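# Lay the towel flat, lengthwise ahead, away from basket

## Task

Finish with the towel lying flat in a single layer, entirely on the table top, its long edges running straight forward from the robot toward the far side of the table, and with no part of it overlapping the basket in a top-down view. The basket must stay upright with all of its base resting on the table. Release the towel and pull the hands away at the end.

## Robot and tools

ROBOT. There are two arms, each with a sixteen-motor four-finger hand. left_arm sits on the +y side and has a left hand. right_arm has a right hand. Their real base poses in the scene frame: left_arm at (-0.039, +0.316, 0) m, quat_wxyz (+0.999, 0, 0, -0.032); right_arm at (-0.038, -0.274, 0) m, quat_wxyz (+1.000, 0, 0, -0.012). A camera stand sits behind the arms.

FRAMES. Scene frame: origin at table-top height, halfway between the two nominal bases. +z is up, +x points out over the table, +y is toward left_arm. Image left and right do not match arm names. Fixed cameras and the table use the scene frame. Reported hand positions, targets, velocities and wrist-camera poses use each arm's own base frame. Motion offsets are taken along the axes of that arm's current Hand target.

Hand point axes, right hand: +z runs along the straight fingers toward the tips. +x runs across the palm away from the thumb. +y points out of the palm face; the palm surface is at y = -0.062 m. The left hand is the mirror image, so its +x points toward the thumb. A rigid mast at the wrist on the palm side (x +0.05 to +0.10, z -0.16 to -0.11, up to y = +0.06 m) can collide with things; on the left hand its x values flip sign.

execute_actions(actions, cameras). actions is a list of actions, run in order. Each action is a table of up to 15 rows. Each row is one control step of 1/30 s, and an action lasts 0.5 s in total. If fewer than 15 rows are given, the last row repeats for the remaining steps. Each row has 48 numbers, all in [-1, 1], for both arms every time, even if one arm stays put:
- 0-5: left_arm dx, dy, dz, rx, ry, rz
- 6-21: left hand motor goals
- 22-23: left current_limit, speed
- 24-29: right_arm dx, dy, dz, rx, ry, rz
- 30-45: right hand motor goals
- 46-47: right current_limit, speed

Arm numbers are offsets, not poses. They are measured from the Hand target as it stood when the action began, along that target's axes. Every row in an action is measured from that same starting target, not from the row before. A later action that repeats the offset moves the hand further. Scale: 1.0 equals 0.6 m for dx, dy, dz, or 180 degrees for rx, ry, rz. rx, ry, rz together form a single rotation vector.

Hand motor order, for both hands: index_mcp, index_abd, index_pip, index_dip, middle_mcp, middle_abd, middle_pip, middle_dip, ring_mcp, ring_abd, ring_pip, ring_dip, thumb_cmc, thumb_axl, thumb_mcp, thumb_ipl. Each number is an absolute goal angle, scaled between the hinge's two stops. The brackets give degrees at +1, degrees at -1, and the straight value:
- finger _mcp (-18, +128; +0.75)
- _abd (-60, +60; +0.00)
- _pip (-29, +108; +0.58)
- _dip (-21, +117; +0.70)
- thumb_cmc (-20, +120; +0.71)
- thumb_axl (-27, +140; +0.68)
- thumb_mcp (-69, +109; +0.23)
- thumb_ipl (-77, +108; +0.17)
Moving toward -1 curls the fingers toward the palm and swings the thumb in front of the palm. Sending 0 does not mean no change; it is a goal. To leave a hand alone, send back its reported hand_goal, hand_current_limit and hand_speed.

current_limit runs from 0 mA at -1 to 550 mA at +1, with a floor of 11 mA. A very low value may leave fingers too weak to lift. speed sets the set-point rate at (speed + 1) / 2 of 8.5 rad/s. Both start at +0.4 and -0.6, and the last value sent stays in effect.

cameras: a list of names, ["all"], or []. If omitted, an empty actions list returns every camera and a non-empty one returns none. An unknown name rejects the call. Cameras: cam_high, cam_low, cam_left_wrist, cam_right_wrist, each 896x504. Sending an empty actions list just reports state and images.

zoom_image(camera, region): region is [x0, y0, x1, y1] in pixels of that camera's latest image, at most 504 wide and 504 tall. read_manual(section) returns only licence texts. finished_scene(scene=1) ends the scene for good.

RESULTS. end_effector_position (m) and end_effector_quat_wxyz are in the arm's base frame and may be a few cm off. Hand target is the last commanded pose after clipping; the next offsets count from it. Step readings list positions during motion. Per motor, in the order above: hand_goal, hand_measured, hand_current_ma (positive pushes toward -1), and hand_state, which is one of moving, goal, blocked or overload. A "within noise" line for joint velocities means the arm is still.

MOTION NOTES. Each step, the commanded orientation is limited to within 40 degrees of the measured one. One action may not arrive. The hand often stops short and sags under load. An all-zero action asks for the target again; if the hand is still short, send the remaining gap as an offset, or aim high. Very small moves may not start. To stop pushing against something, command the target back past the hand point. When the wrist is near the first joint's axis, the whole arm can swing.

GRIP AND SAFETY. A finger presses only while its goal lies past the contact, harder the further past. A motor at 495 mA or more for 5 s accumulated shuts off for 10 s. Holding loads, stretching out or pushing against unreachable targets heats the motors. MOTOR HOT appears at 85 °C; at 100 °C the arm drops for 30-60 s. Avoid the following:
- contact between the two hands, or one hand gripping the other's fingers
- hard impacts with the table or other fixed objects
- dropping things or letting go of moving ones
- anything ending up off the table
- tipping the basket
Time keeps running while you think, and the robot holds its last command.

Each tool is called after "Request:" as name([rows], argument=value, ...), one row to a line, values as JSON.

## Session

Request:
execute_actions(actions=[], cameras=["all"])

Scene clock: 0.00 s.
left_arm: end_effector_position=(+0.2739, -0.0642, +0.2655) hand_goal=(+0.754, +0.000, +0.576, +0.696, +0.754, +0.000, +0.576, +0.696, +0.754, +0.000, +0.576, +0.696, +0.714, +0.678, +0.226, +0.168) hand_measured=(+0.754, +0.000, +0.576, +0.696, +0.754, +0.000, +0.576, +0.696, +0.754, +0.000, +0.576, +0.696, +0.714, +0.678, +0.226, +0.168) hand_current_ma=(+0, +0, +0, +0, +0, +0, +0, +0, +0, +0, +0, +0, +0, +0, +0, +0) hand_state=(goal, goal, goal, goal, goal, goal, goal, goal, goal, goal, goal, goal, goal, goal, goal, goal) hand_current_limit=0.40 hand_speed=-0.60 end_effector_quat_wxyz=(+0.256, +0.334, +0.906, +0.055) | right_arm: end_effector_position=(+0.4129, +0.2194, +0.3464) hand_goal=(+0.754, +0.000, +0.576, +0.696, +0.754, +0.000, +0.576, +0.696, +0.754, +0.000, +0.576, +0.696, +0.714, +0.678, +0.226, +0.168) hand_measured=(+0.754, +0.000, +0.576, +0.696, +0.754, +0.000, +0.576, +0.696, +0.754, +0.000, +0.576, +0.696, +0.714, +0.678, +0.226, +0.168) hand_current_ma=(+0, +0, +0, +0, +0, +0, +0, +0, +0, +0, +0, +0, +0, +0, +0, +0) hand_state=(goal, goal, goal, goal, goal, goal, goal, goal, goal, goal, goal, goal, goal, goal, goal, goal) hand_current_limit=0.40 hand_speed=-0.60 end_effector_quat_wxyz=(+0.011, +0.788, +0.588, +0.181)
Joint positions: left_arm=[-0.71 0.741 0.825 -1.197 -0.276 -1.509] | right_arm=[0.681 1.247 1.387 -1.347 0.035 0.964]
Joint velocities: within noise
Joint torques (N m): no reading
Heat: left arm: hottest wrist pitch 25 °C; right arm: hottest waist 25 °C.
Hand target: left_arm +0.2781, -0.0677, +0.2799; +0.271, +0.330, +0.903, +0.050 | right_arm +0.4167, +0.2224, +0.3601; +0.010, +0.786, +0.586, +0.196

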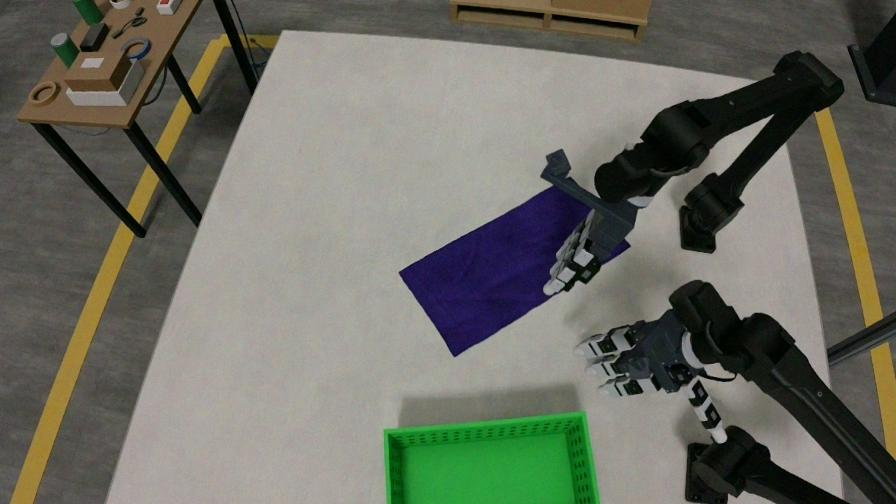

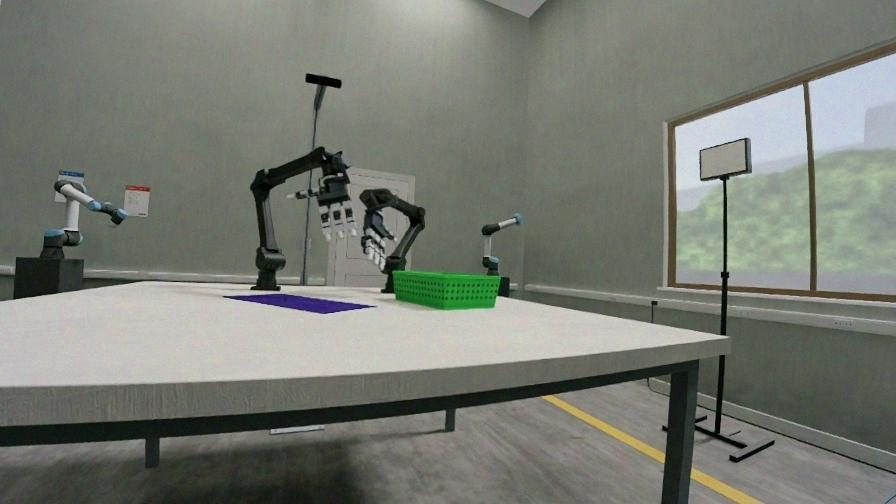

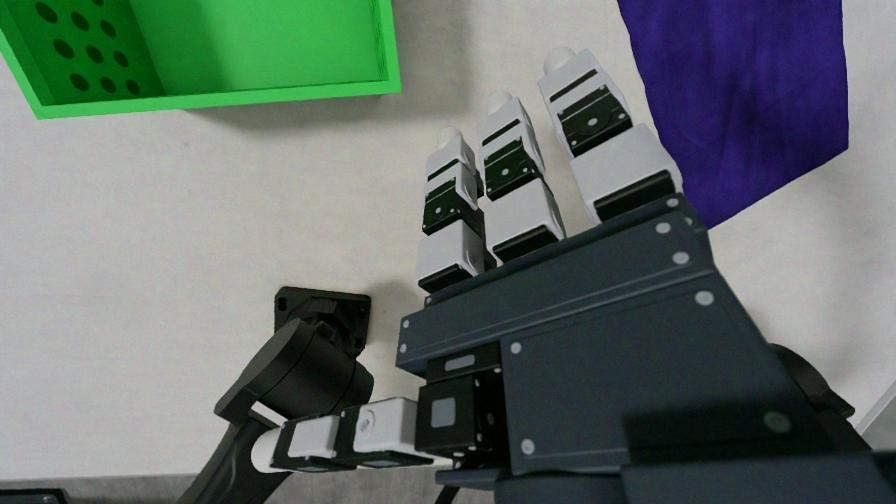

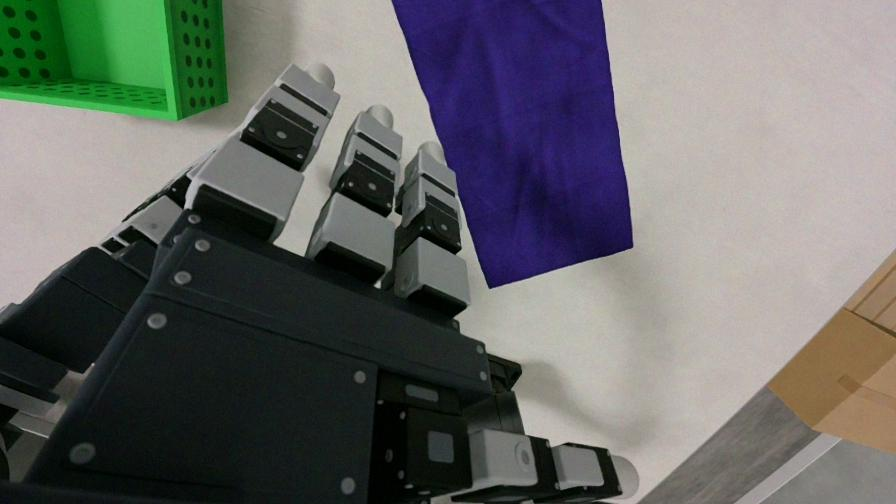

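Request:
execute_actions([
  [[0,0,0,0,0,0,0.754,0.167,0.576,0.696,0.754,0,0.576,0.696,0.754,-0.167,0.576,0.696,0.714,0.678,0.226,0.168,0.4,-0.6,-0.1104,-0.0081,0.0286,0,0,0,0.754,0.167,0.576,0.696,0.754,0,0.576,0.696,0.754,-0.167,0.576,0.696,0.714,0.678,0.226,0.168,0.4,-0.6]],
  [[-0.1042,0.0278,0.0767,0,0,0,0.754,0.167,0.576,0.696,0.754,0,0.576,0.696,0.754,-0.167,0.576,0.696,0.714,0.678,0.226,0.168,0.4,-0.6,-0.1104,-0.0081,0.0286,0,0,0,0.754,0.167,0.576,0.696,0.754,0,0.576,0.696,0.754,-0.167,0.576,0.696,0.714,0.678,0.226,0.168,0.4,-0.6]],
  [[-0.1042,0.0278,0.0767,0,0,0,0.754,0.167,0.576,0.696,0.754,0,0.576,0.696,0.754,-0.167,0.576,0.696,0.714,0.678,0.226,0.168,0.4,-0.6,-0.1104,-0.0081,0.0286,0,0,0,0.754,0.167,0.576,0.696,0.754,0,0.576,0.696,0.754,-0.167,0.576,0.696,0.714,0.678,0.226,0.168,0.4,-0.6]],
], cameras=["cam_high"])

Scene clock: 78.70 s.
left_arm: end_effector_position=(+0.4056, -0.1201, +0.2419) hand_goal=(+0.754, +0.168, +0.576, +0.696, +0.754, +0.000, +0.576, +0.696, +0.754, -0.166, +0.576, +0.696, +0.714, +0.678, +0.226, +0.168) hand_measured=(+0.754, +0.168, +0.576, +0.696, +0.754, +0.000, +0.576, +0.696, +0.754, -0.160, +0.576, +0.696, +0.714, +0.678, +0.224, +0.168) hand_current_ma=(-1, -2, +2, +0, +0, +0, +2, +0, +0, +16, +2, +0, +1, -2, -8, -1) hand_state=(goal, goal, goal, goal, goal, goal, goal, goal, goal, goal, goal, goal, goal, goal, goal, goal) hand_current_limit=0.40 hand_speed=-0.60 end_effector_quat_wxyz=(+0.243, +0.334, +0.909, +0.056) | right_arm: end_effector_position=(+0.3701, +0.0575, +0.2444) hand_goal=(+0.754, +0.168, +0.576, +0.696, +0.754, +0.000, +0.576, +0.696, +0.754, -0.166, +0.576, +0.696, +0.714, +0.678, +0.226, +0.168) hand_measured=(+0.754, +0.166, +0.576, +0.696, +0.754, +0.000, +0.576, +0.696, +0.754, -0.162, +0.576, +0.696, +0.714, +0.678, +0.224, +0.168) hand_current_ma=(+0, -1, +0, +0, +0, +0, +0, +0, +0, +3, +0, +0, +0, -1, -4, +0) hand_state=(goal, goal, goal, goal, goal, goal, goal, goal, goal, goal, goal, goal, goal, goal, goal, goal) hand_current_limit=0.40 hand_speed=-0.60 end_effector_quat_wxyz=(+0.006, +0.787, +0.588, +0.184)
Joint positions: left_arm=[-0.58 1.165 1.012 -0.959 -0.213 -1.397] | right_arm=[0.275 0.924 0.896 -1.192 -0.119 0.584]
Joint torques (N m): left_arm=[-0.38 -5.95 14.13 1.83 -0.15 0.17] | right_arm=[-0.32 -4.66 9.16 1.69 -0.08 -0.07]
Heat: left arm: hottest elbow 35 °C; right arm: hottest elbow 34 °C.
Hand target: left_arm +0.4246, -0.1281, +0.2678; +0.271, +0.331, +0.903, +0.050 | right_arm +0.3728, +0.0541, +0.2501; +0.010, +0.786, +0.586, +0.196
Off the commanded pose: left_arm 0.033 m, 3 deg | right_arm 0.007 m, 2 deg.
Step readings (end_effector_position of left_arm | right_arm):
0: (+0.2739, -0.0642, +0.2655) | (+0.4129, +0.2194, +0.3464)
1: (+0.2739, -0.0642, +0.2655) | (+0.4129, +0.2193, +0.3466)
2: (+0.2739, -0.0642, +0.2655) | (+0.4130, +0.2186, +0.3453)
4: (+0.2739, -0.0642, +0.2655) | (+0.4098, +0.2122, +0.3370)
8: (+0.2739, -0.0642, +0.2655) | (+0.3982, +0.1794, +0.3170)
15: (+0.2739, -0.0642, +0.2655) | (+0.3991, +0.1675, +0.3199)
16: (+0.2740, -0.0643, +0.2654) | (+0.3991, +0.1677, +0.3196)
17: (+0.2759, -0.0653, +0.2644) | (+0.3993, +0.1671, +0.3177)
19: (+0.2859, -0.0714, +0.2615) | (+0.3952, +0.1580, +0.3062)
23: (+0.3149, -0.0838, +0.2517) | (+0.3825, +0.1210, +0.2807)
30: (+0.3305, -0.0874, +0.2403) | (+0.3838, +0.1117, +0.2814)
31: (+0.3315, -0.0878, +0.2417) | (+0.3838, +0.1122, +0.2812)
32: (+0.3345, -0.0896, +0.2432) | (+0.3841, +0.1112, +0.2796)
34: (+0.3487, -0.0969, +0.2480) | (+0.3808, +0.1013, +0.2702)
38: (+0.3861, -0.1145, +0.2511) | (+0.3677, +0.0639, +0.2465)
45: (+0.4030, -0.1186, +0.2375) | (+0.3687, +0.0560, +0.2437)
Images, in order (width x height): cam_high 896x504.

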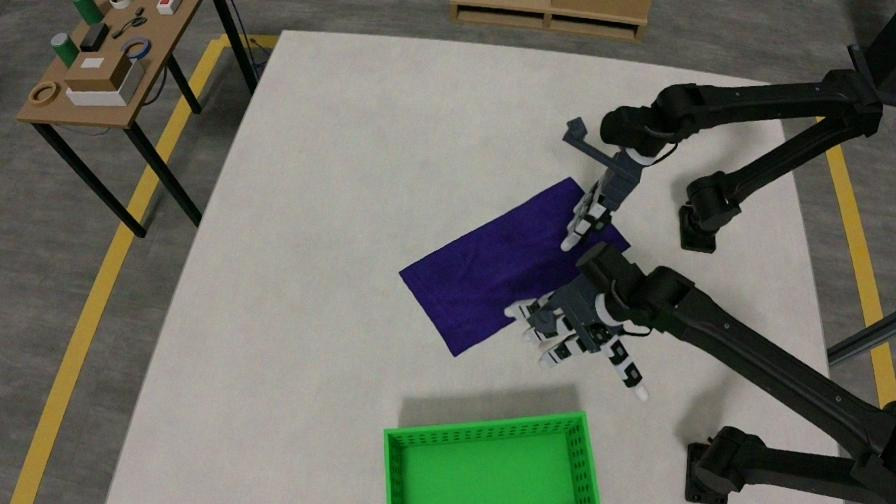

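Request:
execute_actions([
  [[-0.1042,0.0278,0.0767,0,0,0,0.754,0.167,0.576,0.696,0.754,0,0.576,0.696,0.754,-0.167,0.576,0.696,0.714,0.678,0.226,0.168,0.4,-0.6,0,0,0,0.041,-0.0155,-0.1085,0.754,0.167,0.576,0.696,0.754,0,0.576,0.696,0.754,-0.167,0.576,0.696,0.714,0.678,0.226,0.168,0.4,-0.6]],
  [[-0.1042,0.0278,0.0767,0,0,0,0.754,0.167,0.576,0.696,0.754,0,0.576,0.696,0.754,-0.167,0.576,0.696,0.714,0.678,0.226,0.168,0.4,-0.6,0,0,0,0.041,-0.0155,-0.1085,0.754,0.167,0.576,0.696,0.754,0,0.576,0.696,0.754,-0.167,0.576,0.696,0.714,0.678,0.226,0.168,0.4,-0.6]],
  [[-0.1042,0.0278,0.0767,0,0,0,0.754,0.167,0.576,0.696,0.754,0,0.576,0.696,0.754,-0.167,0.576,0.696,0.714,0.678,0.226,0.168,0.4,-0.6,0,0,0,0.041,-0.0155,-0.1085,0.754,0.167,0.576,0.696,0.754,0,0.576,0.696,0.754,-0.167,0.576,0.696,0.714,0.678,0.226,0.168,0.4,-0.6]],
  [[0,0,0,0.0483,0.0746,0.013,0.754,0.167,0.576,0.696,0.754,0,0.576,0.696,0.754,-0.167,0.576,0.696,0.714,0.678,0.226,0.168,0.4,-0.6,0,0,0,0,0,0,0.754,0.167,0.576,0.696,0.754,0,0.576,0.696,0.754,-0.167,0.576,0.696,0.714,0.678,0.226,0.168,0.4,-0.6]],
  [[0,0,0,0.0483,0.0746,0.013,0.754,0.167,0.576,0.696,0.754,0,0.576,0.696,0.754,-0.167,0.576,0.696,0.714,0.678,0.226,0.168,0.4,-0.6,0,0,0,0,0,0,0.754,0.167,0.576,0.696,0.754,0,0.576,0.696,0.754,-0.167,0.576,0.696,0.714,0.678,0.226,0.168,0.4,-0.6]],
], cameras=["cam_high", "cam_low"])

Scene clock: 91.03 s.
left_arm: end_effector_position=(+0.6325, -0.2174, +0.2367) hand_goal=(+0.754, +0.168, +0.576, +0.696, +0.754, +0.000, +0.576, +0.696, +0.754, -0.166, +0.576, +0.696, +0.714, +0.678, +0.226, +0.168) hand_measured=(+0.754, +0.168, +0.576, +0.696, +0.754, +0.000, +0.576, +0.696, +0.754, -0.162, +0.576, +0.696, +0.714, +0.678, +0.224, +0.168) hand_current_ma=(+0, +0, +2, +0, +0, +2, +2, +0, +0, +12, +2, +0, +1, -2, -13, -1) hand_state=(goal, goal, goal, goal, goal, goal, goal, goal, goal, goal, goal, goal, goal, goal, goal, goal) hand_current_limit=0.40 hand_speed=-0.60 end_effector_quat_wxyz=(+0.021, +0.385, +0.923, +0.006) | right_arm: end_effector_position=(+0.3579, +0.0572, +0.2297) hand_goal=(+0.754, +0.168, +0.576, +0.696, +0.754, +0.000, +0.576, +0.696, +0.754, -0.166, +0.576, +0.696, +0.714, +0.678, +0.226, +0.168) hand_measured=(+0.754, +0.166, +0.576, +0.696, +0.754, +0.000, +0.576, +0.696, +0.754, -0.162, +0.576, +0.696, +0.714, +0.678, +0.222, +0.168) hand_current_ma=(+0, -1, +0, +0, +0, +0, +0, +0, +0, +3, +0, +0, +1, -1, -5, +0) hand_state=(goal, goal, goal, goal, goal, goal, goal, goal, goal, goal, goal, goal, goal, goal, goal, goal) hand_current_limit=0.40 hand_speed=-0.60 end_effector_quat_wxyz=(-0.014, +0.398, +0.917, -0.009)
Joint positions: left_arm=[-0.466 2.092 2.243 -1.68 -0.015 -1.245] | right_arm=[0.06 1.091 1.044 -1.556 0.004 -0.693]
Joint torques (N m): left_arm=[-0.5 -17.67 13.11 0.14 0.05 0.16] | right_arm=[-0.32 -4.19 12.86 -0.12 -0.03 -0.04]
Heat: left arm: hottest elbow 35 °C; right arm: hottest elbow 33 °C.
Hand target: left_arm +0.6442, -0.2184, +0.2497; +0.000, +0.383, +0.924, +0.000 | right_arm +0.3727, +0.0542, +0.2501; +0.000, +0.401, +0.916, +0.000
Off the commanded pose: left_arm 0.018 m, 3 deg | right_arm 0.025 m, 2 deg.
joint sent to its limit (left arm) — joint 4 (wrist pitch), lower limit. The joint targets are off in orientation, not in position.
Step readings (end_effector_position of left_arm | right_arm):
0: (+0.4056, -0.1201, +0.2419) | (+0.3701, +0.0575, +0.2445)
1: (+0.4060, -0.1202, +0.2423) | (+0.3703, +0.0577, +0.2445)
2: (+0.4081, -0.1214, +0.2426) | (+0.3704, +0.0583, +0.2446)
4: (+0.4213, -0.1278, +0.2447) | (+0.3678, +0.0572, +0.2423)
8: (+0.4599, -0.1453, +0.2455) | (+0.3623, +0.0507, +0.2375)
15: (+0.4760, -0.1496, +0.2317) | (+0.3603, +0.0521, +0.2307)
16: (+0.4767, -0.1499, +0.2322) | (+0.3602, +0.0527, +0.2299)
17: (+0.4793, -0.1516, +0.2334) | (+0.3595, +0.0523, +0.2290)
19: (+0.4943, -0.1591, +0.2389) | (+0.3568, +0.0510, +0.2266)
23: (+0.5338, -0.1770, +0.2448) | (+0.3559, +0.0480, +0.2233)
30: (+0.5508, -0.1818, +0.2280) | (+0.3582, +0.0517, +0.2263)
31: (+0.5516, -0.1821, +0.2277) | (+0.3583, +0.0522, +0.2270)
32: (+0.5541, -0.1829, +0.2277) | (+0.3578, +0.0514, +0.2272)
34: (+0.5697, -0.1911, +0.2325) | (+0.3569, +0.0491, +0.2279)
38: (+0.6084, -0.2093, +0.2402) | (+0.3599, +0.0484, +0.2287)
45: (+0.6254, -0.2135, +0.2260) | (+0.3596, +0.0537, +0.2283)
46: (+0.6254, -0.2138, +0.2248) | (+0.3593, +0.0541, +0.2286)
47: (+0.6239, -0.2146, +0.2229) | (+0.3590, +0.0547, +0.2286)
49: (+0.6217, -0.2164, +0.2230) | (+0.3588, +0.0553, +0.2293)
53: (+0.6263, -0.2180, +0.2333) | (+0.3585, +0.0561, +0.2300)
60: (+0.6299, -0.2159, +0.2420) | (+0.3581, +0.0570, +0.2297)
61: (+0.6299, -0.2162, +0.2419) | (+0.3581, +0.0570, +0.2297)
62: (+0.6283, -0.2167, +0.2411) | (+0.3581, +0.0571, +0.2297)
64: (+0.6269, -0.2165, +0.2412) | (+0.3581, +0.0571, +0.2297)
68: (+0.6302, -0.2190, +0.2424) | (+0.3580, +0.0572, +0.2297)
75: (+0.6315, -0.2169, +0.2336) | (+0.3579, +0.0572, +0.2297)
Images, in order (width x height): cam_high 896x504, cam_low 896x504.

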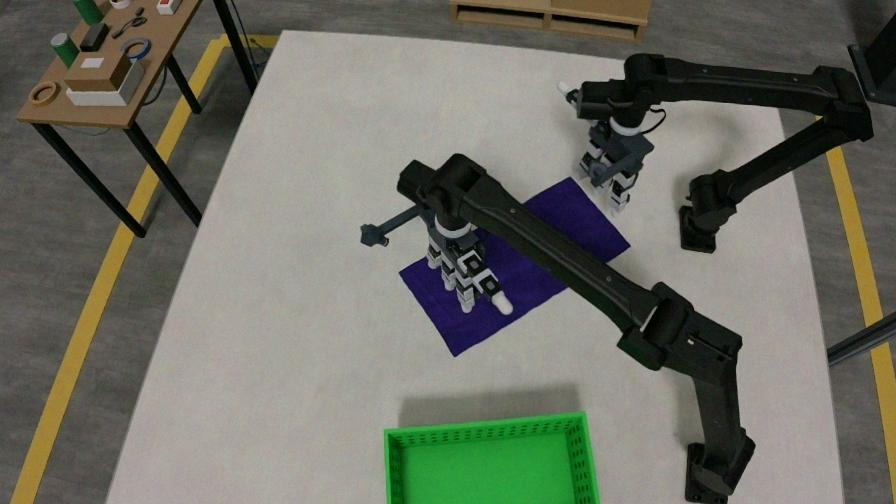

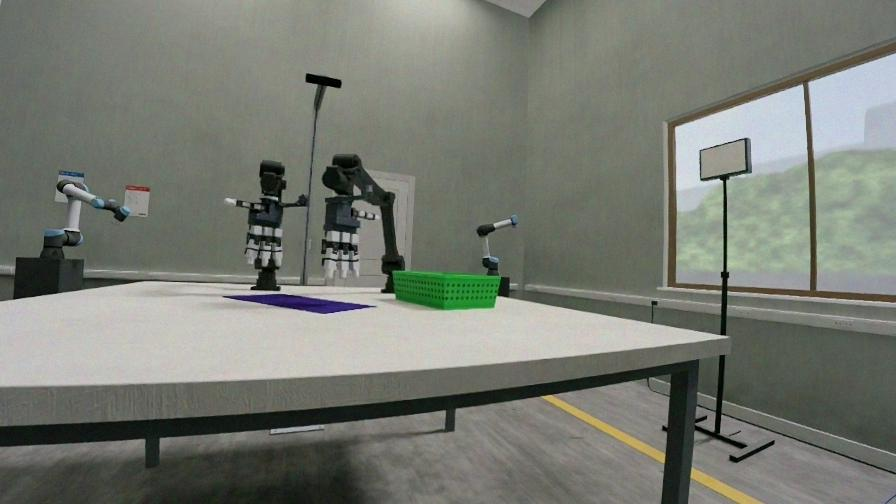

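Request:
execute_actions([
  [[0,0,0.0667,0,0,0,0.754,0.167,0.576,0.696,0.754,0,0.576,0.696,0.754,-0.167,0.576,0.696,0.714,0.678,0.226,0.168,0.4,-0.6,0,0,0.0667,0,0,0,0.754,0.167,0.576,0.696,0.754,0,0.576,0.696,0.754,-0.167,0.576,0.696,0.714,0.678,0.226,0.168,0.4,-0.6]],
  [[0,0,0.0667,0,0,0,0.754,0.167,0.576,0.696,0.754,0,0.576,0.696,0.754,-0.167,0.576,0.696,0.714,0.678,0.226,0.168,0.4,-0.6,0,0,0.0667,0,0,0,0.754,0.167,0.576,0.696,0.754,0,0.576,0.696,0.754,-0.167,0.576,0.696,0.714,0.678,0.226,0.168,0.4,-0.6]],
], cameras=["cam_high", "cam_low"])

Scene clock: 101.23 s.
left_arm: end_effector_position=(+0.6390, -0.2220, +0.1706) hand_goal=(+0.754, +0.168, +0.576, +0.696, +0.754, +0.000, +0.576, +0.696, +0.754, -0.166, +0.576, +0.696, +0.714, +0.678, +0.226, +0.168) hand_measured=(+0.754, +0.168, +0.576, +0.696, +0.754, +0.000, +0.576, +0.696, +0.754, -0.162, +0.576, +0.696, +0.714, +0.678, +0.224, +0.168) hand_current_ma=(+0, +0, +2, +0, +0, +2, +2, +0, +0, +9, +2, +0, +1, -2, -13, -1) hand_state=(goal, goal, goal, goal, goal, goal, goal, goal, goal, goal, goal, goal, goal, goal, goal, goal) hand_current_limit=0.40 hand_speed=-0.60 end_effector_quat_wxyz=(-0.005, +0.385, +0.923, +0.002) | right_arm: end_effector_position=(+0.3690, +0.0578, +0.1716) hand_goal=(+0.754, +0.168, +0.576, +0.696, +0.754, +0.000, +0.576, +0.696, +0.754, -0.166, +0.576, +0.696, +0.714, +0.678, +0.226, +0.168) hand_measured=(+0.754, +0.166, +0.576, +0.696, +0.754, +0.000, +0.576, +0.696, +0.754, -0.162, +0.576, +0.696, +0.714, +0.678, +0.222, +0.168) hand_current_ma=(+0, -1, +0, +0, +0, +0, +0, +0, +0, +3, +0, +0, +1, -1, -5, +0) hand_state=(goal, goal, goal, goal, goal, goal, goal, goal, goal, goal, goal, goal, goal, goal, goal, goal) hand_current_limit=0.40 hand_speed=-0.60 end_effector_quat_wxyz=(-0.001, +0.398, +0.917, -0.002)
Joint positions: left_arm=[-0.465 2.148 2.167 -1.599 -0.003 -1.245] | right_arm=[0.059 1.124 0.908 -1.358 0.003 -0.693]
Joint torques (N m): left_arm=[-0.21 -18.73 9.07 0.73 0.06 0.06] | right_arm=[-0.38 -4.84 8.49 0.91 -0.02 -0.06]
Heat: left arm: hottest elbow 35 °C; right arm: hottest elbow 35 °C.
Hand target: left_arm +0.6443, -0.2184, +0.1698; +0.000, +0.383, +0.924, +0.000 | right_arm +0.3729, +0.0541, +0.1702; +0.000, +0.401, +0.916, +0.000
Off the commanded pose: left_arm 0.006 m, 1 deg | right_arm 0.005 m, 0 deg.
Step readings (end_effector_position of left_arm | right_arm):
0: (+0.6325, -0.2174, +0.2367) | (+0.3579, +0.0572, +0.2297)
1: (+0.6325, -0.2175, +0.2367) | (+0.3580, +0.0572, +0.2297)
2: (+0.6324, -0.2177, +0.2360) | (+0.3587, +0.0573, +0.2299)
4: (+0.6325, -0.2183, +0.2332) | (+0.3641, +0.0576, +0.2307)
8: (+0.6338, -0.2196, +0.2212) | (+0.3693, +0.0579, +0.2239)
15: (+0.6361, -0.2206, +0.2012) | (+0.3687, +0.0579, +0.2134)
16: (+0.6361, -0.2206, +0.2005) | (+0.3690, +0.0580, +0.2132)
17: (+0.6366, -0.2209, +0.1997) | (+0.3700, +0.0580, +0.2117)
19: (+0.6391, -0.2222, +0.1946) | (+0.3720, +0.0582, +0.2036)
23: (+0.6395, -0.2223, +0.1786) | (+0.3661, +0.0578, +0.1798)
30: (+0.6386, -0.2218, +0.1706) | (+0.3683, +0.0578, +0.1714)
Images, in order (width x height): cam_high 896x504, cam_low 896x504.

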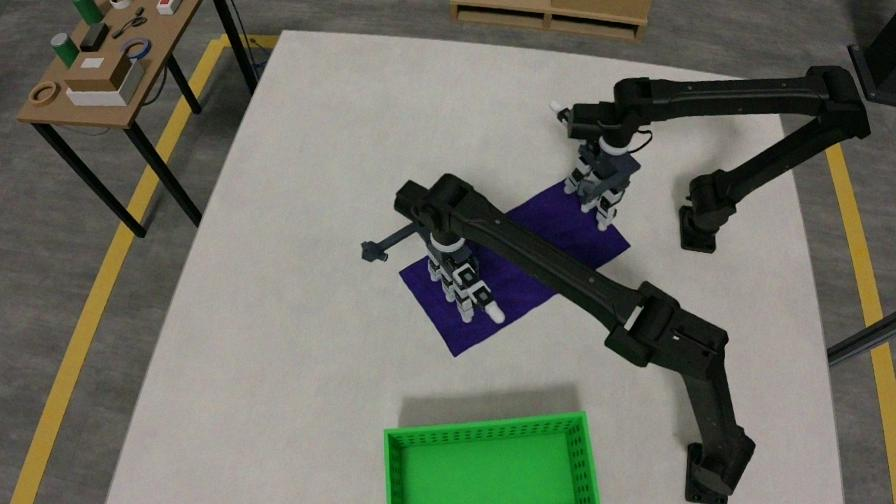

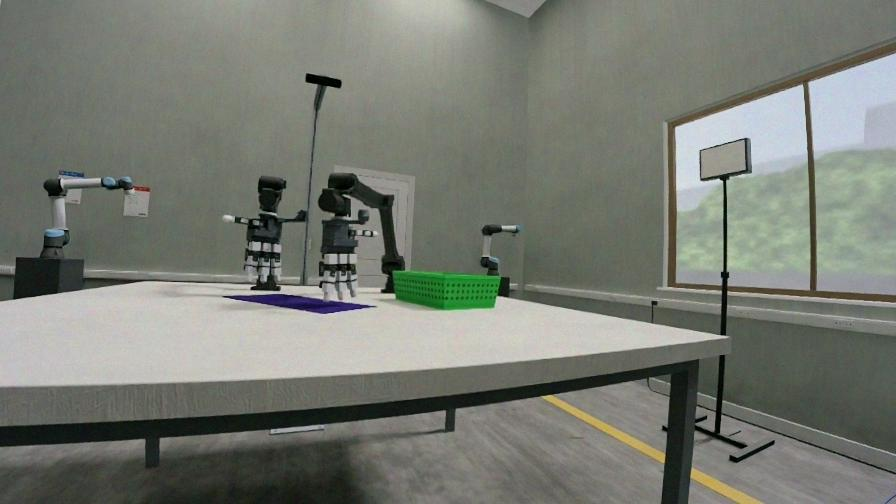

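Request:
execute_actions([
  [[0,0,0.0333,0,0,0,0.754,0.167,0.576,0.696,0.754,0,0.576,0.696,0.754,-0.167,0.576,0.696,0.714,0.678,0.226,0.168,0.4,-0.6,0,0,0.0333,0,0,0,0.754,0.167,0.576,0.696,0.754,0,0.576,0.696,0.754,-0.167,0.576,0.696,0.714,0.678,0.226,0.168,0.4,-0.6]],
  [[0,0,0.0333,0,0,0,0.754,0.167,0.576,0.696,0.754,0,0.576,0.696,0.754,-0.167,0.576,0.696,0.714,0.678,0.226,0.168,0.4,-0.6,0,0,0.0333,0,0,0,0.754,0.167,0.576,0.696,0.754,0,0.576,0.696,0.754,-0.167,0.576,0.696,0.714,0.678,0.226,0.168,0.4,-0.6]],
], cameras=["cam_high", "cam_low"])

Scene clock: 106.43 s.
left_arm: end_effector_position=(+0.6415, -0.2222, +0.1468) hand_goal=(+0.754, +0.168, +0.576, +0.696, +0.754, +0.000, +0.576, +0.696, +0.754, -0.166, +0.576, +0.696, +0.714, +0.678, +0.226, +0.168) hand_measured=(+0.754, +0.168, +0.576, +0.696, +0.754, +0.000, +0.576, +0.696, +0.760, -0.146, +0.580, +0.698, +0.714, +0.678, +0.224, +0.168) hand_current_ma=(+0, +0, +2, +0, +0, +2, +2, +0, +21, +67, +14, +3, +1, -2, -13, -1) hand_state=(goal, goal, goal, goal, goal, goal, goal, goal, goal, blocked, goal, goal, goal, goal, goal, goal) hand_current_limit=0.40 hand_speed=-0.60 end_effector_quat_wxyz=(+0.006, +0.384, +0.923, +0.001) | right_arm: end_effector_position=(+0.3702, +0.0579, +0.1336) hand_goal=(+0.754, +0.168, +0.576, +0.696, +0.754, +0.000, +0.576, +0.696, +0.754, -0.166, +0.576, +0.696, +0.714, +0.678, +0.226, +0.168) hand_measured=(+0.754, +0.166, +0.576, +0.696, +0.754, +0.000, +0.576, +0.696, +0.754, -0.162, +0.576, +0.696, +0.714, +0.678, +0.222, +0.168) hand_current_ma=(+0, -1, +0, +0, +0, +0, +0, +0, +0, +3, +0, +0, +1, -1, -5, +0) hand_state=(goal, goal, goal, goal, goal, goal, goal, goal, goal, goal, goal, goal, goal, goal, goal, goal) hand_current_limit=0.40 hand_speed=-0.60 end_effector_quat_wxyz=(+0.001, +0.398, +0.917, -0.001)
Joint positions: left_arm=[-0.463 2.14 2.091 -1.511 -0.003 -1.245] | right_arm=[0.059 1.156 0.827 -1.241 0.003 -0.693]
Joint torques (N m): left_arm=[-0.56 -17.73 7.23 1.25 0.08 0.04] | right_arm=[-0.38 -5.07 8.01 0.8 -0.04 -0.04]
Heat: left arm: hottest elbow 35 °C; right arm: hottest elbow 34 °C.
Hand target: left_arm +0.6443, -0.2183, +0.1297; +0.000, +0.383, +0.924, +0.000 | right_arm +0.3728, +0.0540, +0.1303; +0.000, +0.401, +0.916, +0.000
Off the commanded pose: left_arm 0.018 m, 1 deg | right_arm 0.006 m, 0 deg.
Step readings (end_effector_position of left_arm | right_arm):
0: (+0.6390, -0.2220, +0.1706) | (+0.3690, +0.0578, +0.1716)
1: (+0.6390, -0.2220, +0.1704) | (+0.3691, +0.0578, +0.1716)
2: (+0.6394, -0.2222, +0.1691) | (+0.3696, +0.0579, +0.1711)
4: (+0.6407, -0.2229, +0.1651) | (+0.3715, +0.0580, +0.1686)
8: (+0.6391, -0.2221, +0.1543) | (+0.3695, +0.0579, +0.1586)
15: (+0.6396, -0.2223, +0.1521) | (+0.3699, +0.0579, +0.1539)
16: (+0.6396, -0.2223, +0.1518) | (+0.3700, +0.0579, +0.1538)
17: (+0.6398, -0.2224, +0.1505) | (+0.3706, +0.0579, +0.1534)
19: (+0.6407, -0.2230, +0.1474) | (+0.3719, +0.0580, +0.1501)
23: (+0.6415, -0.2225, +0.1473) | (+0.3697, +0.0579, +0.1390)
30: (+0.6415, -0.2222, +0.1470) | (+0.3699, +0.0579, +0.1335)
Images, in order (width x height): cam_high 896x504, cam_low 896x504.

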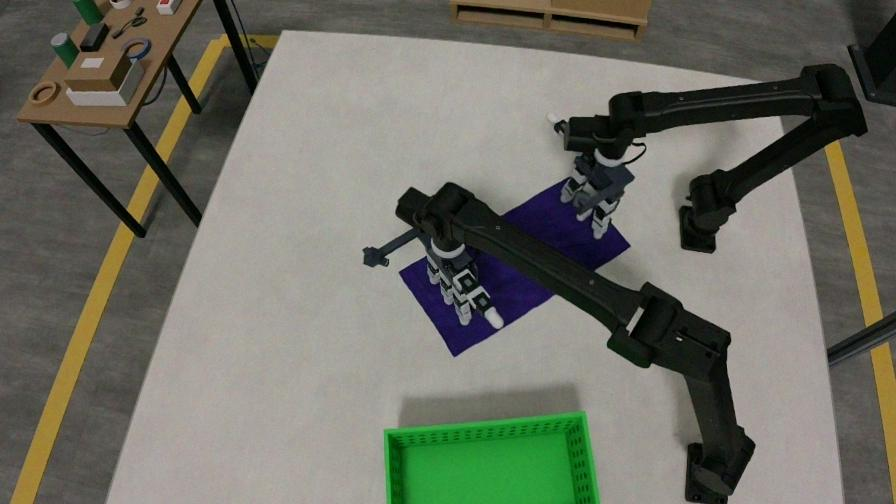

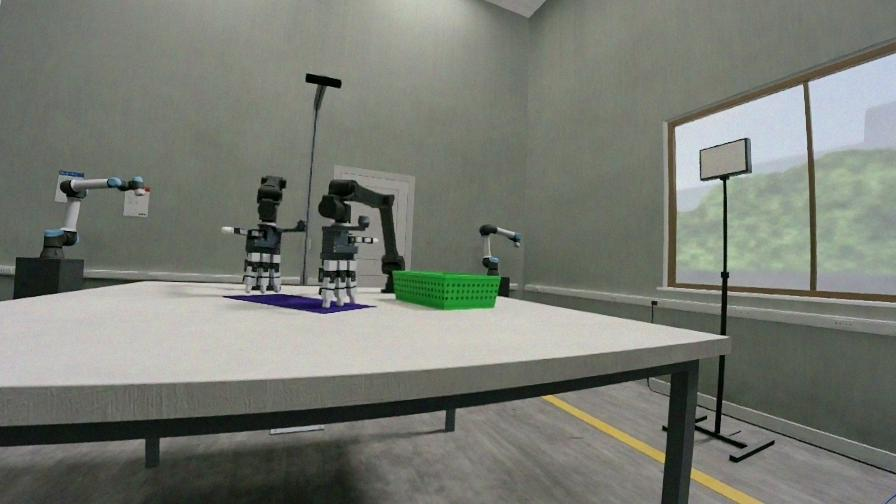

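Request:
zoom_image(camera="cam_low", region=[210, 220, 410, 330])

Request:
zoom_image(camera="cam_high", region=[380, 140, 660, 370])

Scaled by 2.520 from the camera's 896x504 image, which has a finer 1280x720 frame.

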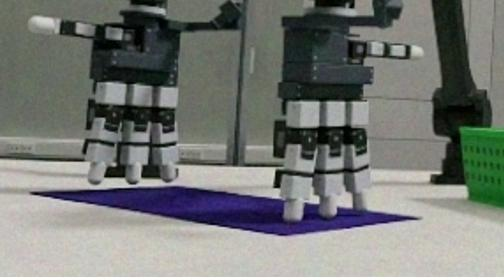

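Scaled by 1.800 from the camera's 896x504 image, which has a finer 1280x720 frame.

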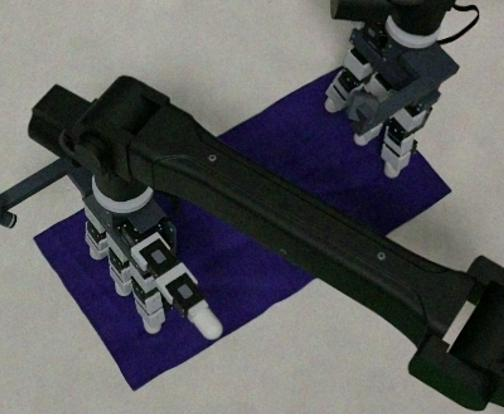

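Request:
execute_actions([
  [[0,0,0,0,-0.0167,0,0.754,0.167,0.576,0.696,0.754,0,0.576,0.696,0.754,-0.167,0.576,0.696,0.714,0.678,0.226,0.168,0.4,-0.6,0,0,0.0167,0,0,0,0.754,0.167,0.576,0.696,0.754,0,0.576,0.696,0.754,-0.167,0.576,0.696,0.714,0.678,0.226,0.168,0.4,-0.6]],
  [[0,0,0,0,0,0,0.754,0.167,0.576,0.696,0.754,0,0.576,0.696,0.754,-0.167,0.576,0.696,0.714,0.678,0.226,0.168,0.4,-0.6,0,0,0.0167,0,0,0,0.754,0.167,0.576,0.696,0.754,0,0.576,0.696,0.754,-0.167,0.576,0.696,0.714,0.678,0.226,0.168,0.4,-0.6]],
], cameras=["cam_low"])

Request:
zoom_image(camera="cam_low", region=[210, 220, 410, 330])

Scene clock: 117.47 s.
left_arm: end_effector_position=(+0.6404, -0.2213, +0.1450) hand_goal=(+0.754, +0.168, +0.576, +0.696, +0.754, +0.000, +0.576, +0.696, +0.754, -0.166, +0.576, +0.696, +0.714, +0.678, +0.226, +0.168) hand_measured=(+0.754, +0.170, +0.576, +0.696, +0.760, +0.024, +0.580, +0.696, +0.756, -0.162, +0.578, +0.698, +0.714, +0.678, +0.224, +0.168) hand_current_ma=(+0, +5, +2, +0, +19, +86, +11, +2, +3, +13, +8, +3, +1, -2, -13, -1) hand_state=(goal, goal, goal, goal, goal, blocked, goal, goal, goal, goal, goal, goal, goal, goal, goal, goal) hand_current_limit=0.40 hand_speed=-0.60 end_effector_quat_wxyz=(+0.026, +0.382, +0.924, -0.008) | right_arm: end_effector_position=(+0.3731, +0.0586, +0.1231) hand_goal=(+0.754, +0.168, +0.576, +0.696, +0.754, +0.000, +0.576, +0.696, +0.754, -0.166, +0.576, +0.696, +0.714, +0.678, +0.226, +0.168) hand_measured=(+0.754, +0.166, +0.576, +0.696, +0.760, -0.006, +0.578, +0.696, +0.758, -0.172, +0.578, +0.696, +0.714, +0.678, +0.222, +0.168) hand_current_ma=(+0, -1, +0, +0, +7, -8, +2, +0, +6, -7, +3, +0, +1, -1, -5, +0) hand_state=(goal, goal, goal, goal, goal, goal, goal, goal, goal, goal, goal, goal, goal, goal, goal, goal) hand_current_limit=0.40 hand_speed=-0.60 end_effector_quat_wxyz=(+0.007, +0.397, +0.918, +0.003)
Joint positions: left_arm=[-0.459 2.103 2.025 -1.44 0.013 -1.245] | right_arm=[0.059 1.166 0.802 -1.191 0.001 -0.695]
Joint torques (N m): left_arm=[-0.67 -17.44 7.32 1.51 0.15 0.05] | right_arm=[-0.5 -4.13 6.67 1.28 0.08 -0.04]
Heat: left arm: hottest elbow 33 °C; right arm: hottest elbow 33 °C.
Hand target: left_arm +0.6443, -0.2184, +0.1297; +0.024, +0.383, +0.923, -0.010 | right_arm +0.3729, +0.0540, +0.1102; +0.000, +0.401, +0.916, +0.000
Off the commanded pose: left_arm 0.016 m, 0 deg | right_arm 0.014 m, 1 deg.
Step readings (end_effector_position of left_arm | right_arm):
0: (+0.6415, -0.2222, +0.1468) | (+0.3703, +0.0579, +0.1336)
1: (+0.6414, -0.2223, +0.1467) | (+0.3703, +0.0579, +0.1336)
2: (+0.6413, -0.2227, +0.1463) | (+0.3706, +0.0579, +0.1335)
4: (+0.6402, -0.2221, +0.1461) | (+0.3717, +0.0580, +0.1325)
8: (+0.6399, -0.2213, +0.1451) | (+0.3710, +0.0579, +0.1277)
15: (+0.6405, -0.2213, +0.1451) | (+0.3708, +0.0580, +0.1249)
16: (+0.6404, -0.2213, +0.1450) | (+0.3710, +0.0580, +0.1249)
17: (+0.6404, -0.2212, +0.1448) | (+0.3712, +0.0580, +0.1247)
19: (+0.6404, -0.2213, +0.1451) | (+0.3720, +0.0581, +0.1231)
23: (+0.6404, -0.2213, +0.1450) | (+0.3727, +0.0584, +0.1229)
30: (+0.6404, -0.2213, +0.1450) | (+0.3731, +0.0585, +0.1231)
Images, in order (width x height): cam_low 896x504.

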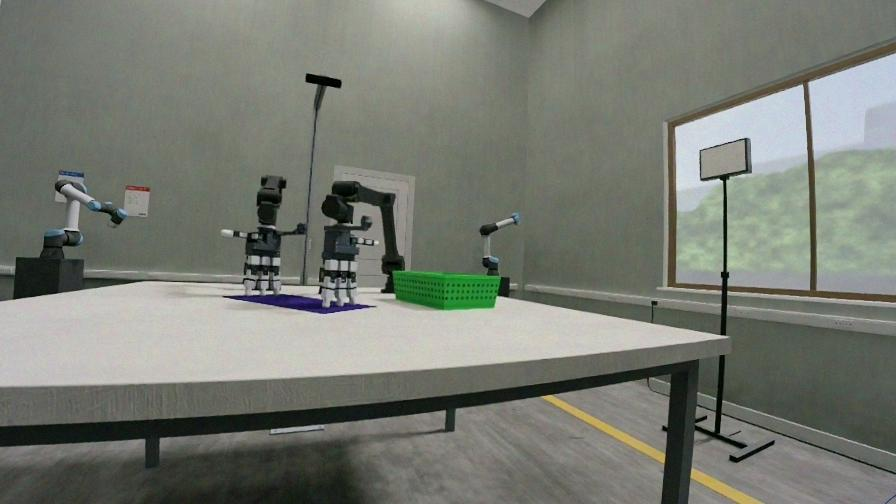

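Scaled by 2.520 from the camera's 896x504 image, which has a finer 1280x720 frame.

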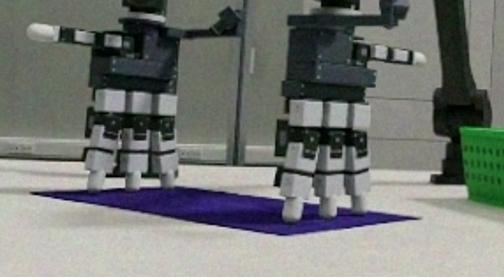

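Request:
execute_actions([
  [[-0.0403,0.0103,0.0021,0,0,0.0289,0.754,0.167,0.576,0.696,0.754,0,0.576,0.696,0.754,-0.167,0.576,0.696,0.714,0.678,0.226,0.168,0.4,-0.6,0.0174,-0.0112,0,0,0,0.0289,0.754,0.167,0.576,0.696,0.754,0,0.576,0.696,0.754,-0.167,0.576,0.696,0.714,0.678,0.226,0.168,0.4,-0.6]],
  [[-0.0403,0.002,0.0021,0,0,0.0289,0.754,0.167,0.576,0.696,0.754,0,0.576,0.696,0.754,-0.167,0.576,0.696,0.714,0.678,0.226,0.168,0.4,-0.6,0.0174,-0.0028,0,0,0,0.0289,0.754,0.167,0.576,0.696,0.754,0,0.576,0.696,0.754,-0.167,0.576,0.696,0.714,0.678,0.226,0.168,0.4,-0.6]],
], cameras=["cam_high", "cam_low"])

Request:
zoom_image(camera="cam_high", region=[380, 140, 660, 370])

Scene clock: 134.23 s.
left_arm: end_effector_position=(+0.6682, -0.2374, +0.1477) hand_goal=(+0.754, +0.168, +0.576, +0.696, +0.754, +0.000, +0.576, +0.696, +0.754, -0.166, +0.576, +0.696, +0.714, +0.678, +0.226, +0.168) hand_measured=(+0.758, +0.170, +0.580, +0.696, +0.772, +0.042, +0.588, +0.702, +0.754, -0.162, +0.578, +0.698, +0.714, +0.678, +0.224, +0.168) hand_current_ma=(+18, +7, +11, +2, +70, +148, +43, +17, +3, +12, +8, +3, +1, -2, -13, -1) hand_state=(goal, goal, goal, goal, goal, blocked, goal, goal, goal, goal, goal, goal, goal, goal, goal, goal) hand_current_limit=0.40 hand_speed=-0.60 end_effector_quat_wxyz=(+0.025, +0.456, +0.890, -0.006) | right_arm: end_effector_position=(+0.3642, +0.0577, +0.1250) hand_goal=(+0.754, +0.168, +0.576, +0.696, +0.754, +0.000, +0.576, +0.696, +0.754, -0.166, +0.576, +0.696, +0.714, +0.678, +0.226, +0.168) hand_measured=(+0.754, +0.166, +0.576, +0.696, +0.748, +0.000, +0.574, +0.696, +0.776, -0.128, +0.590, +0.702, +0.714, +0.678, +0.222, +0.168) hand_current_ma=(+0, -1, +0, +0, -6, +1, -2, +0, +44, +75, +24, +8, +1, -1, -5, +0) hand_state=(goal, goal, goal, goal, goal, goal, goal, goal, blocked, blocked, goal, goal, goal, goal, goal, goal) hand_current_limit=0.40 hand_speed=-0.60 end_effector_quat_wxyz=(+0.016, +0.486, +0.874, +0.007)
Joint positions: left_arm=[-0.459 2.165 2.136 -1.491 0.014 -1.083] | right_arm=[0.12 1.111 0.762 -1.188 0.006 -0.436]
Joint torques (N m): left_arm=[-1.73 -15.74 12.22 0.85 0.07 0.14] | right_arm=[2.26 -4.42 5.85 0.44 -0.1 0.13]
Heat: left arm: hottest elbow 32 °C; right arm: hottest elbow 31 °C.
Hand target: left_arm +0.6821, -0.2489, +0.1298; +0.025, +0.465, +0.885, -0.008 | right_arm +0.3531, +0.0644, +0.1101; +0.000, +0.482, +0.876, +0.000
Off the commanded pose: left_arm 0.025 m, 1 deg | right_arm 0.020 m, 2 deg.
Step readings (end_effector_position of left_arm | right_arm):
0: (+0.6404, -0.2213, +0.1450) | (+0.3731, +0.0586, +0.1231)
1: (+0.6405, -0.2213, +0.1450) | (+0.3729, +0.0586, +0.1229)
2: (+0.6408, -0.2215, +0.1450) | (+0.3727, +0.0582, +0.1224)
4: (+0.6423, -0.2223, +0.1455) | (+0.3722, +0.0565, +0.1225)
8: (+0.6456, -0.2243, +0.1466) | (+0.3697, +0.0537, +0.1235)
15: (+0.6485, -0.2260, +0.1466) | (+0.3692, +0.0521, +0.1238)
16: (+0.6489, -0.2262, +0.1467) | (+0.3693, +0.0519, +0.1238)
17: (+0.6499, -0.2268, +0.1471) | (+0.3692, +0.0518, +0.1237)
19: (+0.6551, -0.2297, +0.1471) | (+0.3681, +0.0530, +0.1243)
23: (+0.6633, -0.2343, +0.1476) | (+0.3640, +0.0592, +0.1249)
30: (+0.6674, -0.2369, +0.1478) | (+0.3639, +0.0588, +0.1250)
Images, in order (width x height): cam_high 896x504, cam_low 896x504.

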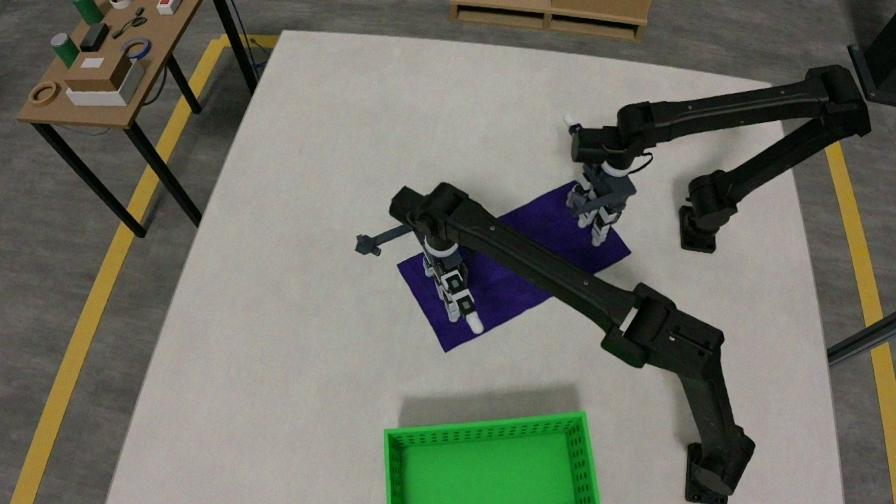

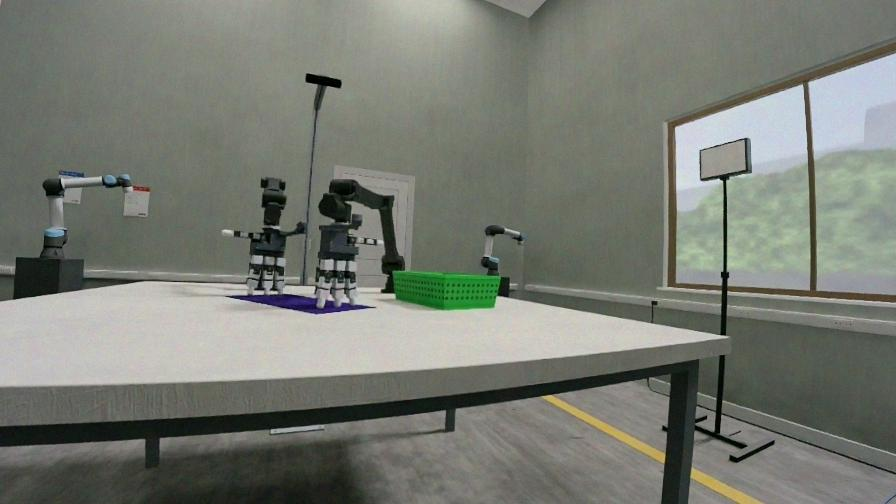

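Scaled by 1.800 from the camera's 896x504 image, which has a finer 1280x720 frame.

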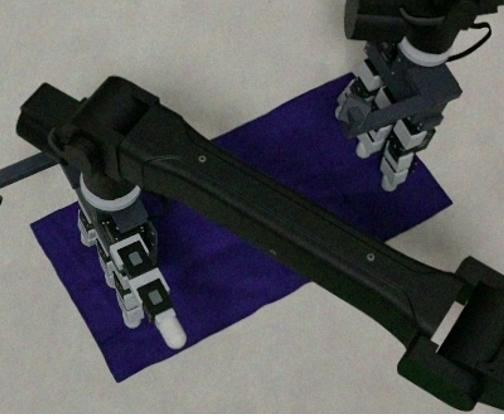

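Request:
execute_actions([
  [[-0.0403,0.002,0.0021,0,0,0.0289,0.754,0.167,0.576,0.696,0.754,0,0.576,0.696,0.754,-0.167,0.576,0.696,0.714,0.678,0.226,0.168,0.4,-0.6,0.0174,-0.0028,0.006,0,0.0133,0.0289,0.754,0.167,0.576,0.696,0.754,0,0.576,0.696,0.754,-0.167,0.576,0.696,0.714,0.678,0.226,0.168,0.4,-0.6]],
  [[-0.0403,0.002,0.0021,0,0,0.0289,0.754,0.167,0.576,0.696,0.754,0,0.576,0.696,0.754,-0.167,0.576,0.696,0.714,0.678,0.226,0.168,0.4,-0.6,0.0174,-0.0028,0.001,0,0,0.0289,0.754,0.167,0.576,0.696,0.754,0,0.576,0.696,0.754,-0.167,0.576,0.696,0.714,0.678,0.226,0.168,0.4,-0.6]],
  [[-0.0403,0.002,0.0021,0,0,0.0289,0.754,0.167,0.576,0.696,0.754,0,0.576,0.696,0.754,-0.167,0.576,0.696,0.714,0.678,0.226,0.168,0.4,-0.6,0.0174,-0.0028,0.001,0,0,0.0289,0.754,0.167,0.576,0.696,0.754,0,0.576,0.696,0.754,-0.167,0.576,0.696,0.714,0.678,0.226,0.168,0.4,-0.6]],
], cameras=["cam_high", "cam_low"])

Request:
zoom_image(camera="cam_high", region=[370, 140, 650, 370])

Scene clock: 141.90 s.
left_arm: end_effector_position=(+0.7135, -0.2928, +0.1516) hand_goal=(+0.754, +0.168, +0.576, +0.696, +0.754, +0.000, +0.576, +0.696, +0.754, -0.166, +0.576, +0.696, +0.714, +0.678, +0.226, +0.168) hand_measured=(+0.752, +0.174, +0.576, +0.696, +0.770, +0.042, +0.590, +0.702, +0.754, -0.162, +0.578, +0.698, +0.714, +0.678, +0.224, +0.168) hand_current_ma=(-4, +16, +1, +2, +63, +148, +49, +21, +2, +12, +8, +3, +1, -2, -13, -1) hand_state=(goal, goal, goal, goal, goal, blocked, goal, goal, goal, goal, goal, goal, goal, goal, goal, goal) hand_current_limit=0.40 hand_speed=-0.60 end_effector_quat_wxyz=(+0.030, +0.569, +0.822, -0.001) | right_arm: end_effector_position=(+0.3492, +0.0834, +0.1228) hand_goal=(+0.754, +0.168, +0.576, +0.696, +0.754, +0.000, +0.576, +0.696, +0.754, -0.166, +0.576, +0.696, +0.714, +0.678, +0.226, +0.168) hand_measured=(+0.748, +0.174, +0.574, +0.696, +0.746, +0.050, +0.572, +0.696, +0.756, -0.160, +0.578, +0.698, +0.714, +0.678, +0.222, +0.168) hand_current_ma=(-9, +6, -3, +0, -14, +110, -3, +0, +2, +5, +2, +2, +1, -1, -5, +0) hand_state=(goal, goal, goal, goal, goal, blocked, goal, goal, goal, goal, goal, goal, goal, goal, goal, goal) hand_current_limit=0.40 hand_speed=-0.60 end_effector_quat_wxyz=(+0.001, +0.602, +0.798, +0.022)
Joint positions: left_arm=[-0.489 2.339 2.447 -1.619 0.009 -0.849] | right_arm=[0.29 1.086 0.74 -1.188 -0.024 0.012]
Joint torques (N m): left_arm=[-2.14 -17.08 12.26 0.73 0.15 0.16] | right_arm=[2.43 -3.9 5.93 0.01 -0.53 0.13]
Heat: left arm: hottest elbow 33 °C; right arm: hottest elbow 30 °C.
Hand target: left_arm +0.7208, -0.3104, +0.1297; +0.026, +0.581, +0.814, -0.004 | right_arm +0.3343, +0.0899, +0.1061; -0.019, +0.597, +0.802, +0.008
Off the commanded pose: left_arm 0.029 m, 2 deg | right_arm 0.023 m, 3 deg.
Step readings (end_effector_position of left_arm | right_arm):
0: (+0.6682, -0.2375, +0.1477) | (+0.3642, +0.0577, +0.1250)
1: (+0.6684, -0.2376, +0.1477) | (+0.3643, +0.0577, +0.1250)
2: (+0.6691, -0.2383, +0.1481) | (+0.3642, +0.0579, +0.1249)
4: (+0.6736, -0.2425, +0.1482) | (+0.3631, +0.0605, +0.1242)
8: (+0.6809, -0.2490, +0.1488) | (+0.3610, +0.0657, +0.1238)
15: (+0.6846, -0.2530, +0.1490) | (+0.3606, +0.0650, +0.1236)
16: (+0.6850, -0.2532, +0.1489) | (+0.3607, +0.0648, +0.1236)
17: (+0.6857, -0.2544, +0.1491) | (+0.3604, +0.0648, +0.1235)
19: (+0.6899, -0.2583, +0.1494) | (+0.3591, +0.0672, +0.1236)
23: (+0.6961, -0.2669, +0.1502) | (+0.3553, +0.0755, +0.1235)
30: (+0.6996, -0.2719, +0.1502) | (+0.3547, +0.0750, +0.1233)
31: (+0.7000, -0.2721, +0.1503) | (+0.3547, +0.0748, +0.1232)
32: (+0.7008, -0.2731, +0.1506) | (+0.3546, +0.0749, +0.1232)
34: (+0.7043, -0.2772, +0.1506) | (+0.3534, +0.0774, +0.1230)
38: (+0.7095, -0.2863, +0.1514) | (+0.3500, +0.0852, +0.1229)
45: (+0.7128, -0.2922, +0.1517) | (+0.3492, +0.0845, +0.1228)
Images, in order (width x height): cam_high 896x504, cam_low 896x504.

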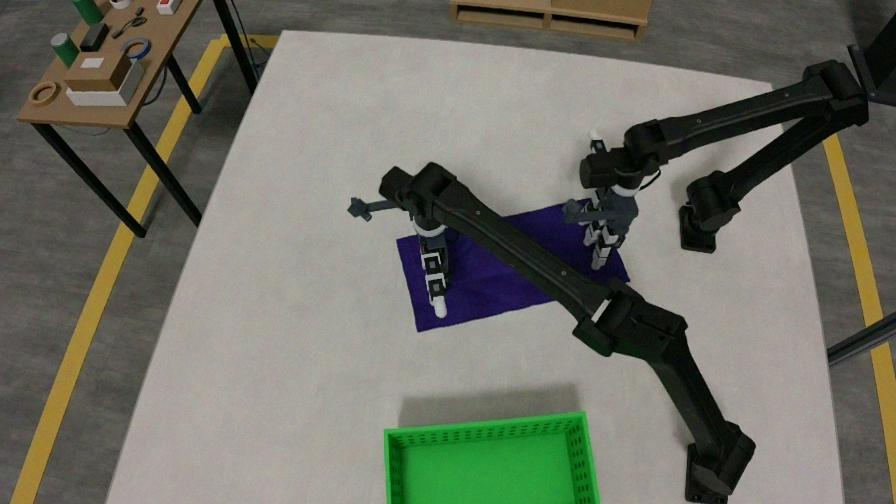

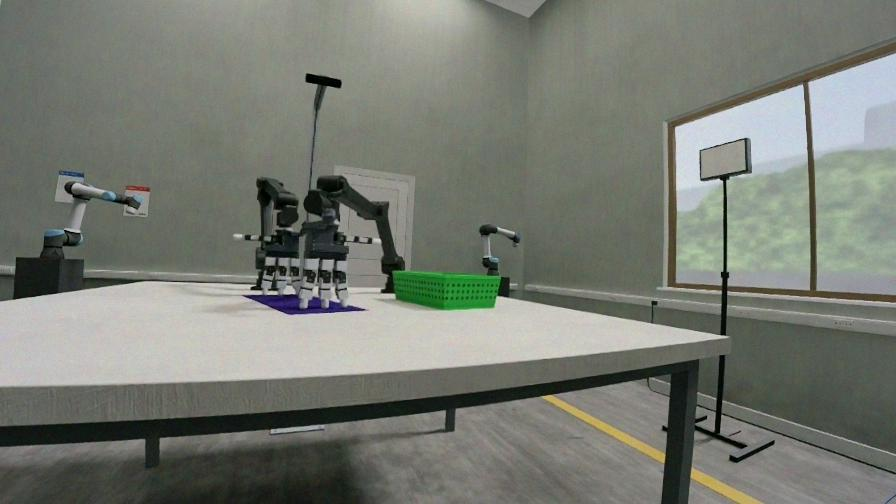

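Scaled by 1.800 from the camera's 896x504 image, which has a finer 1280x720 frame.

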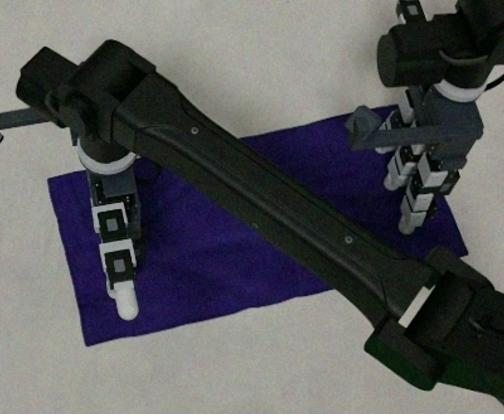

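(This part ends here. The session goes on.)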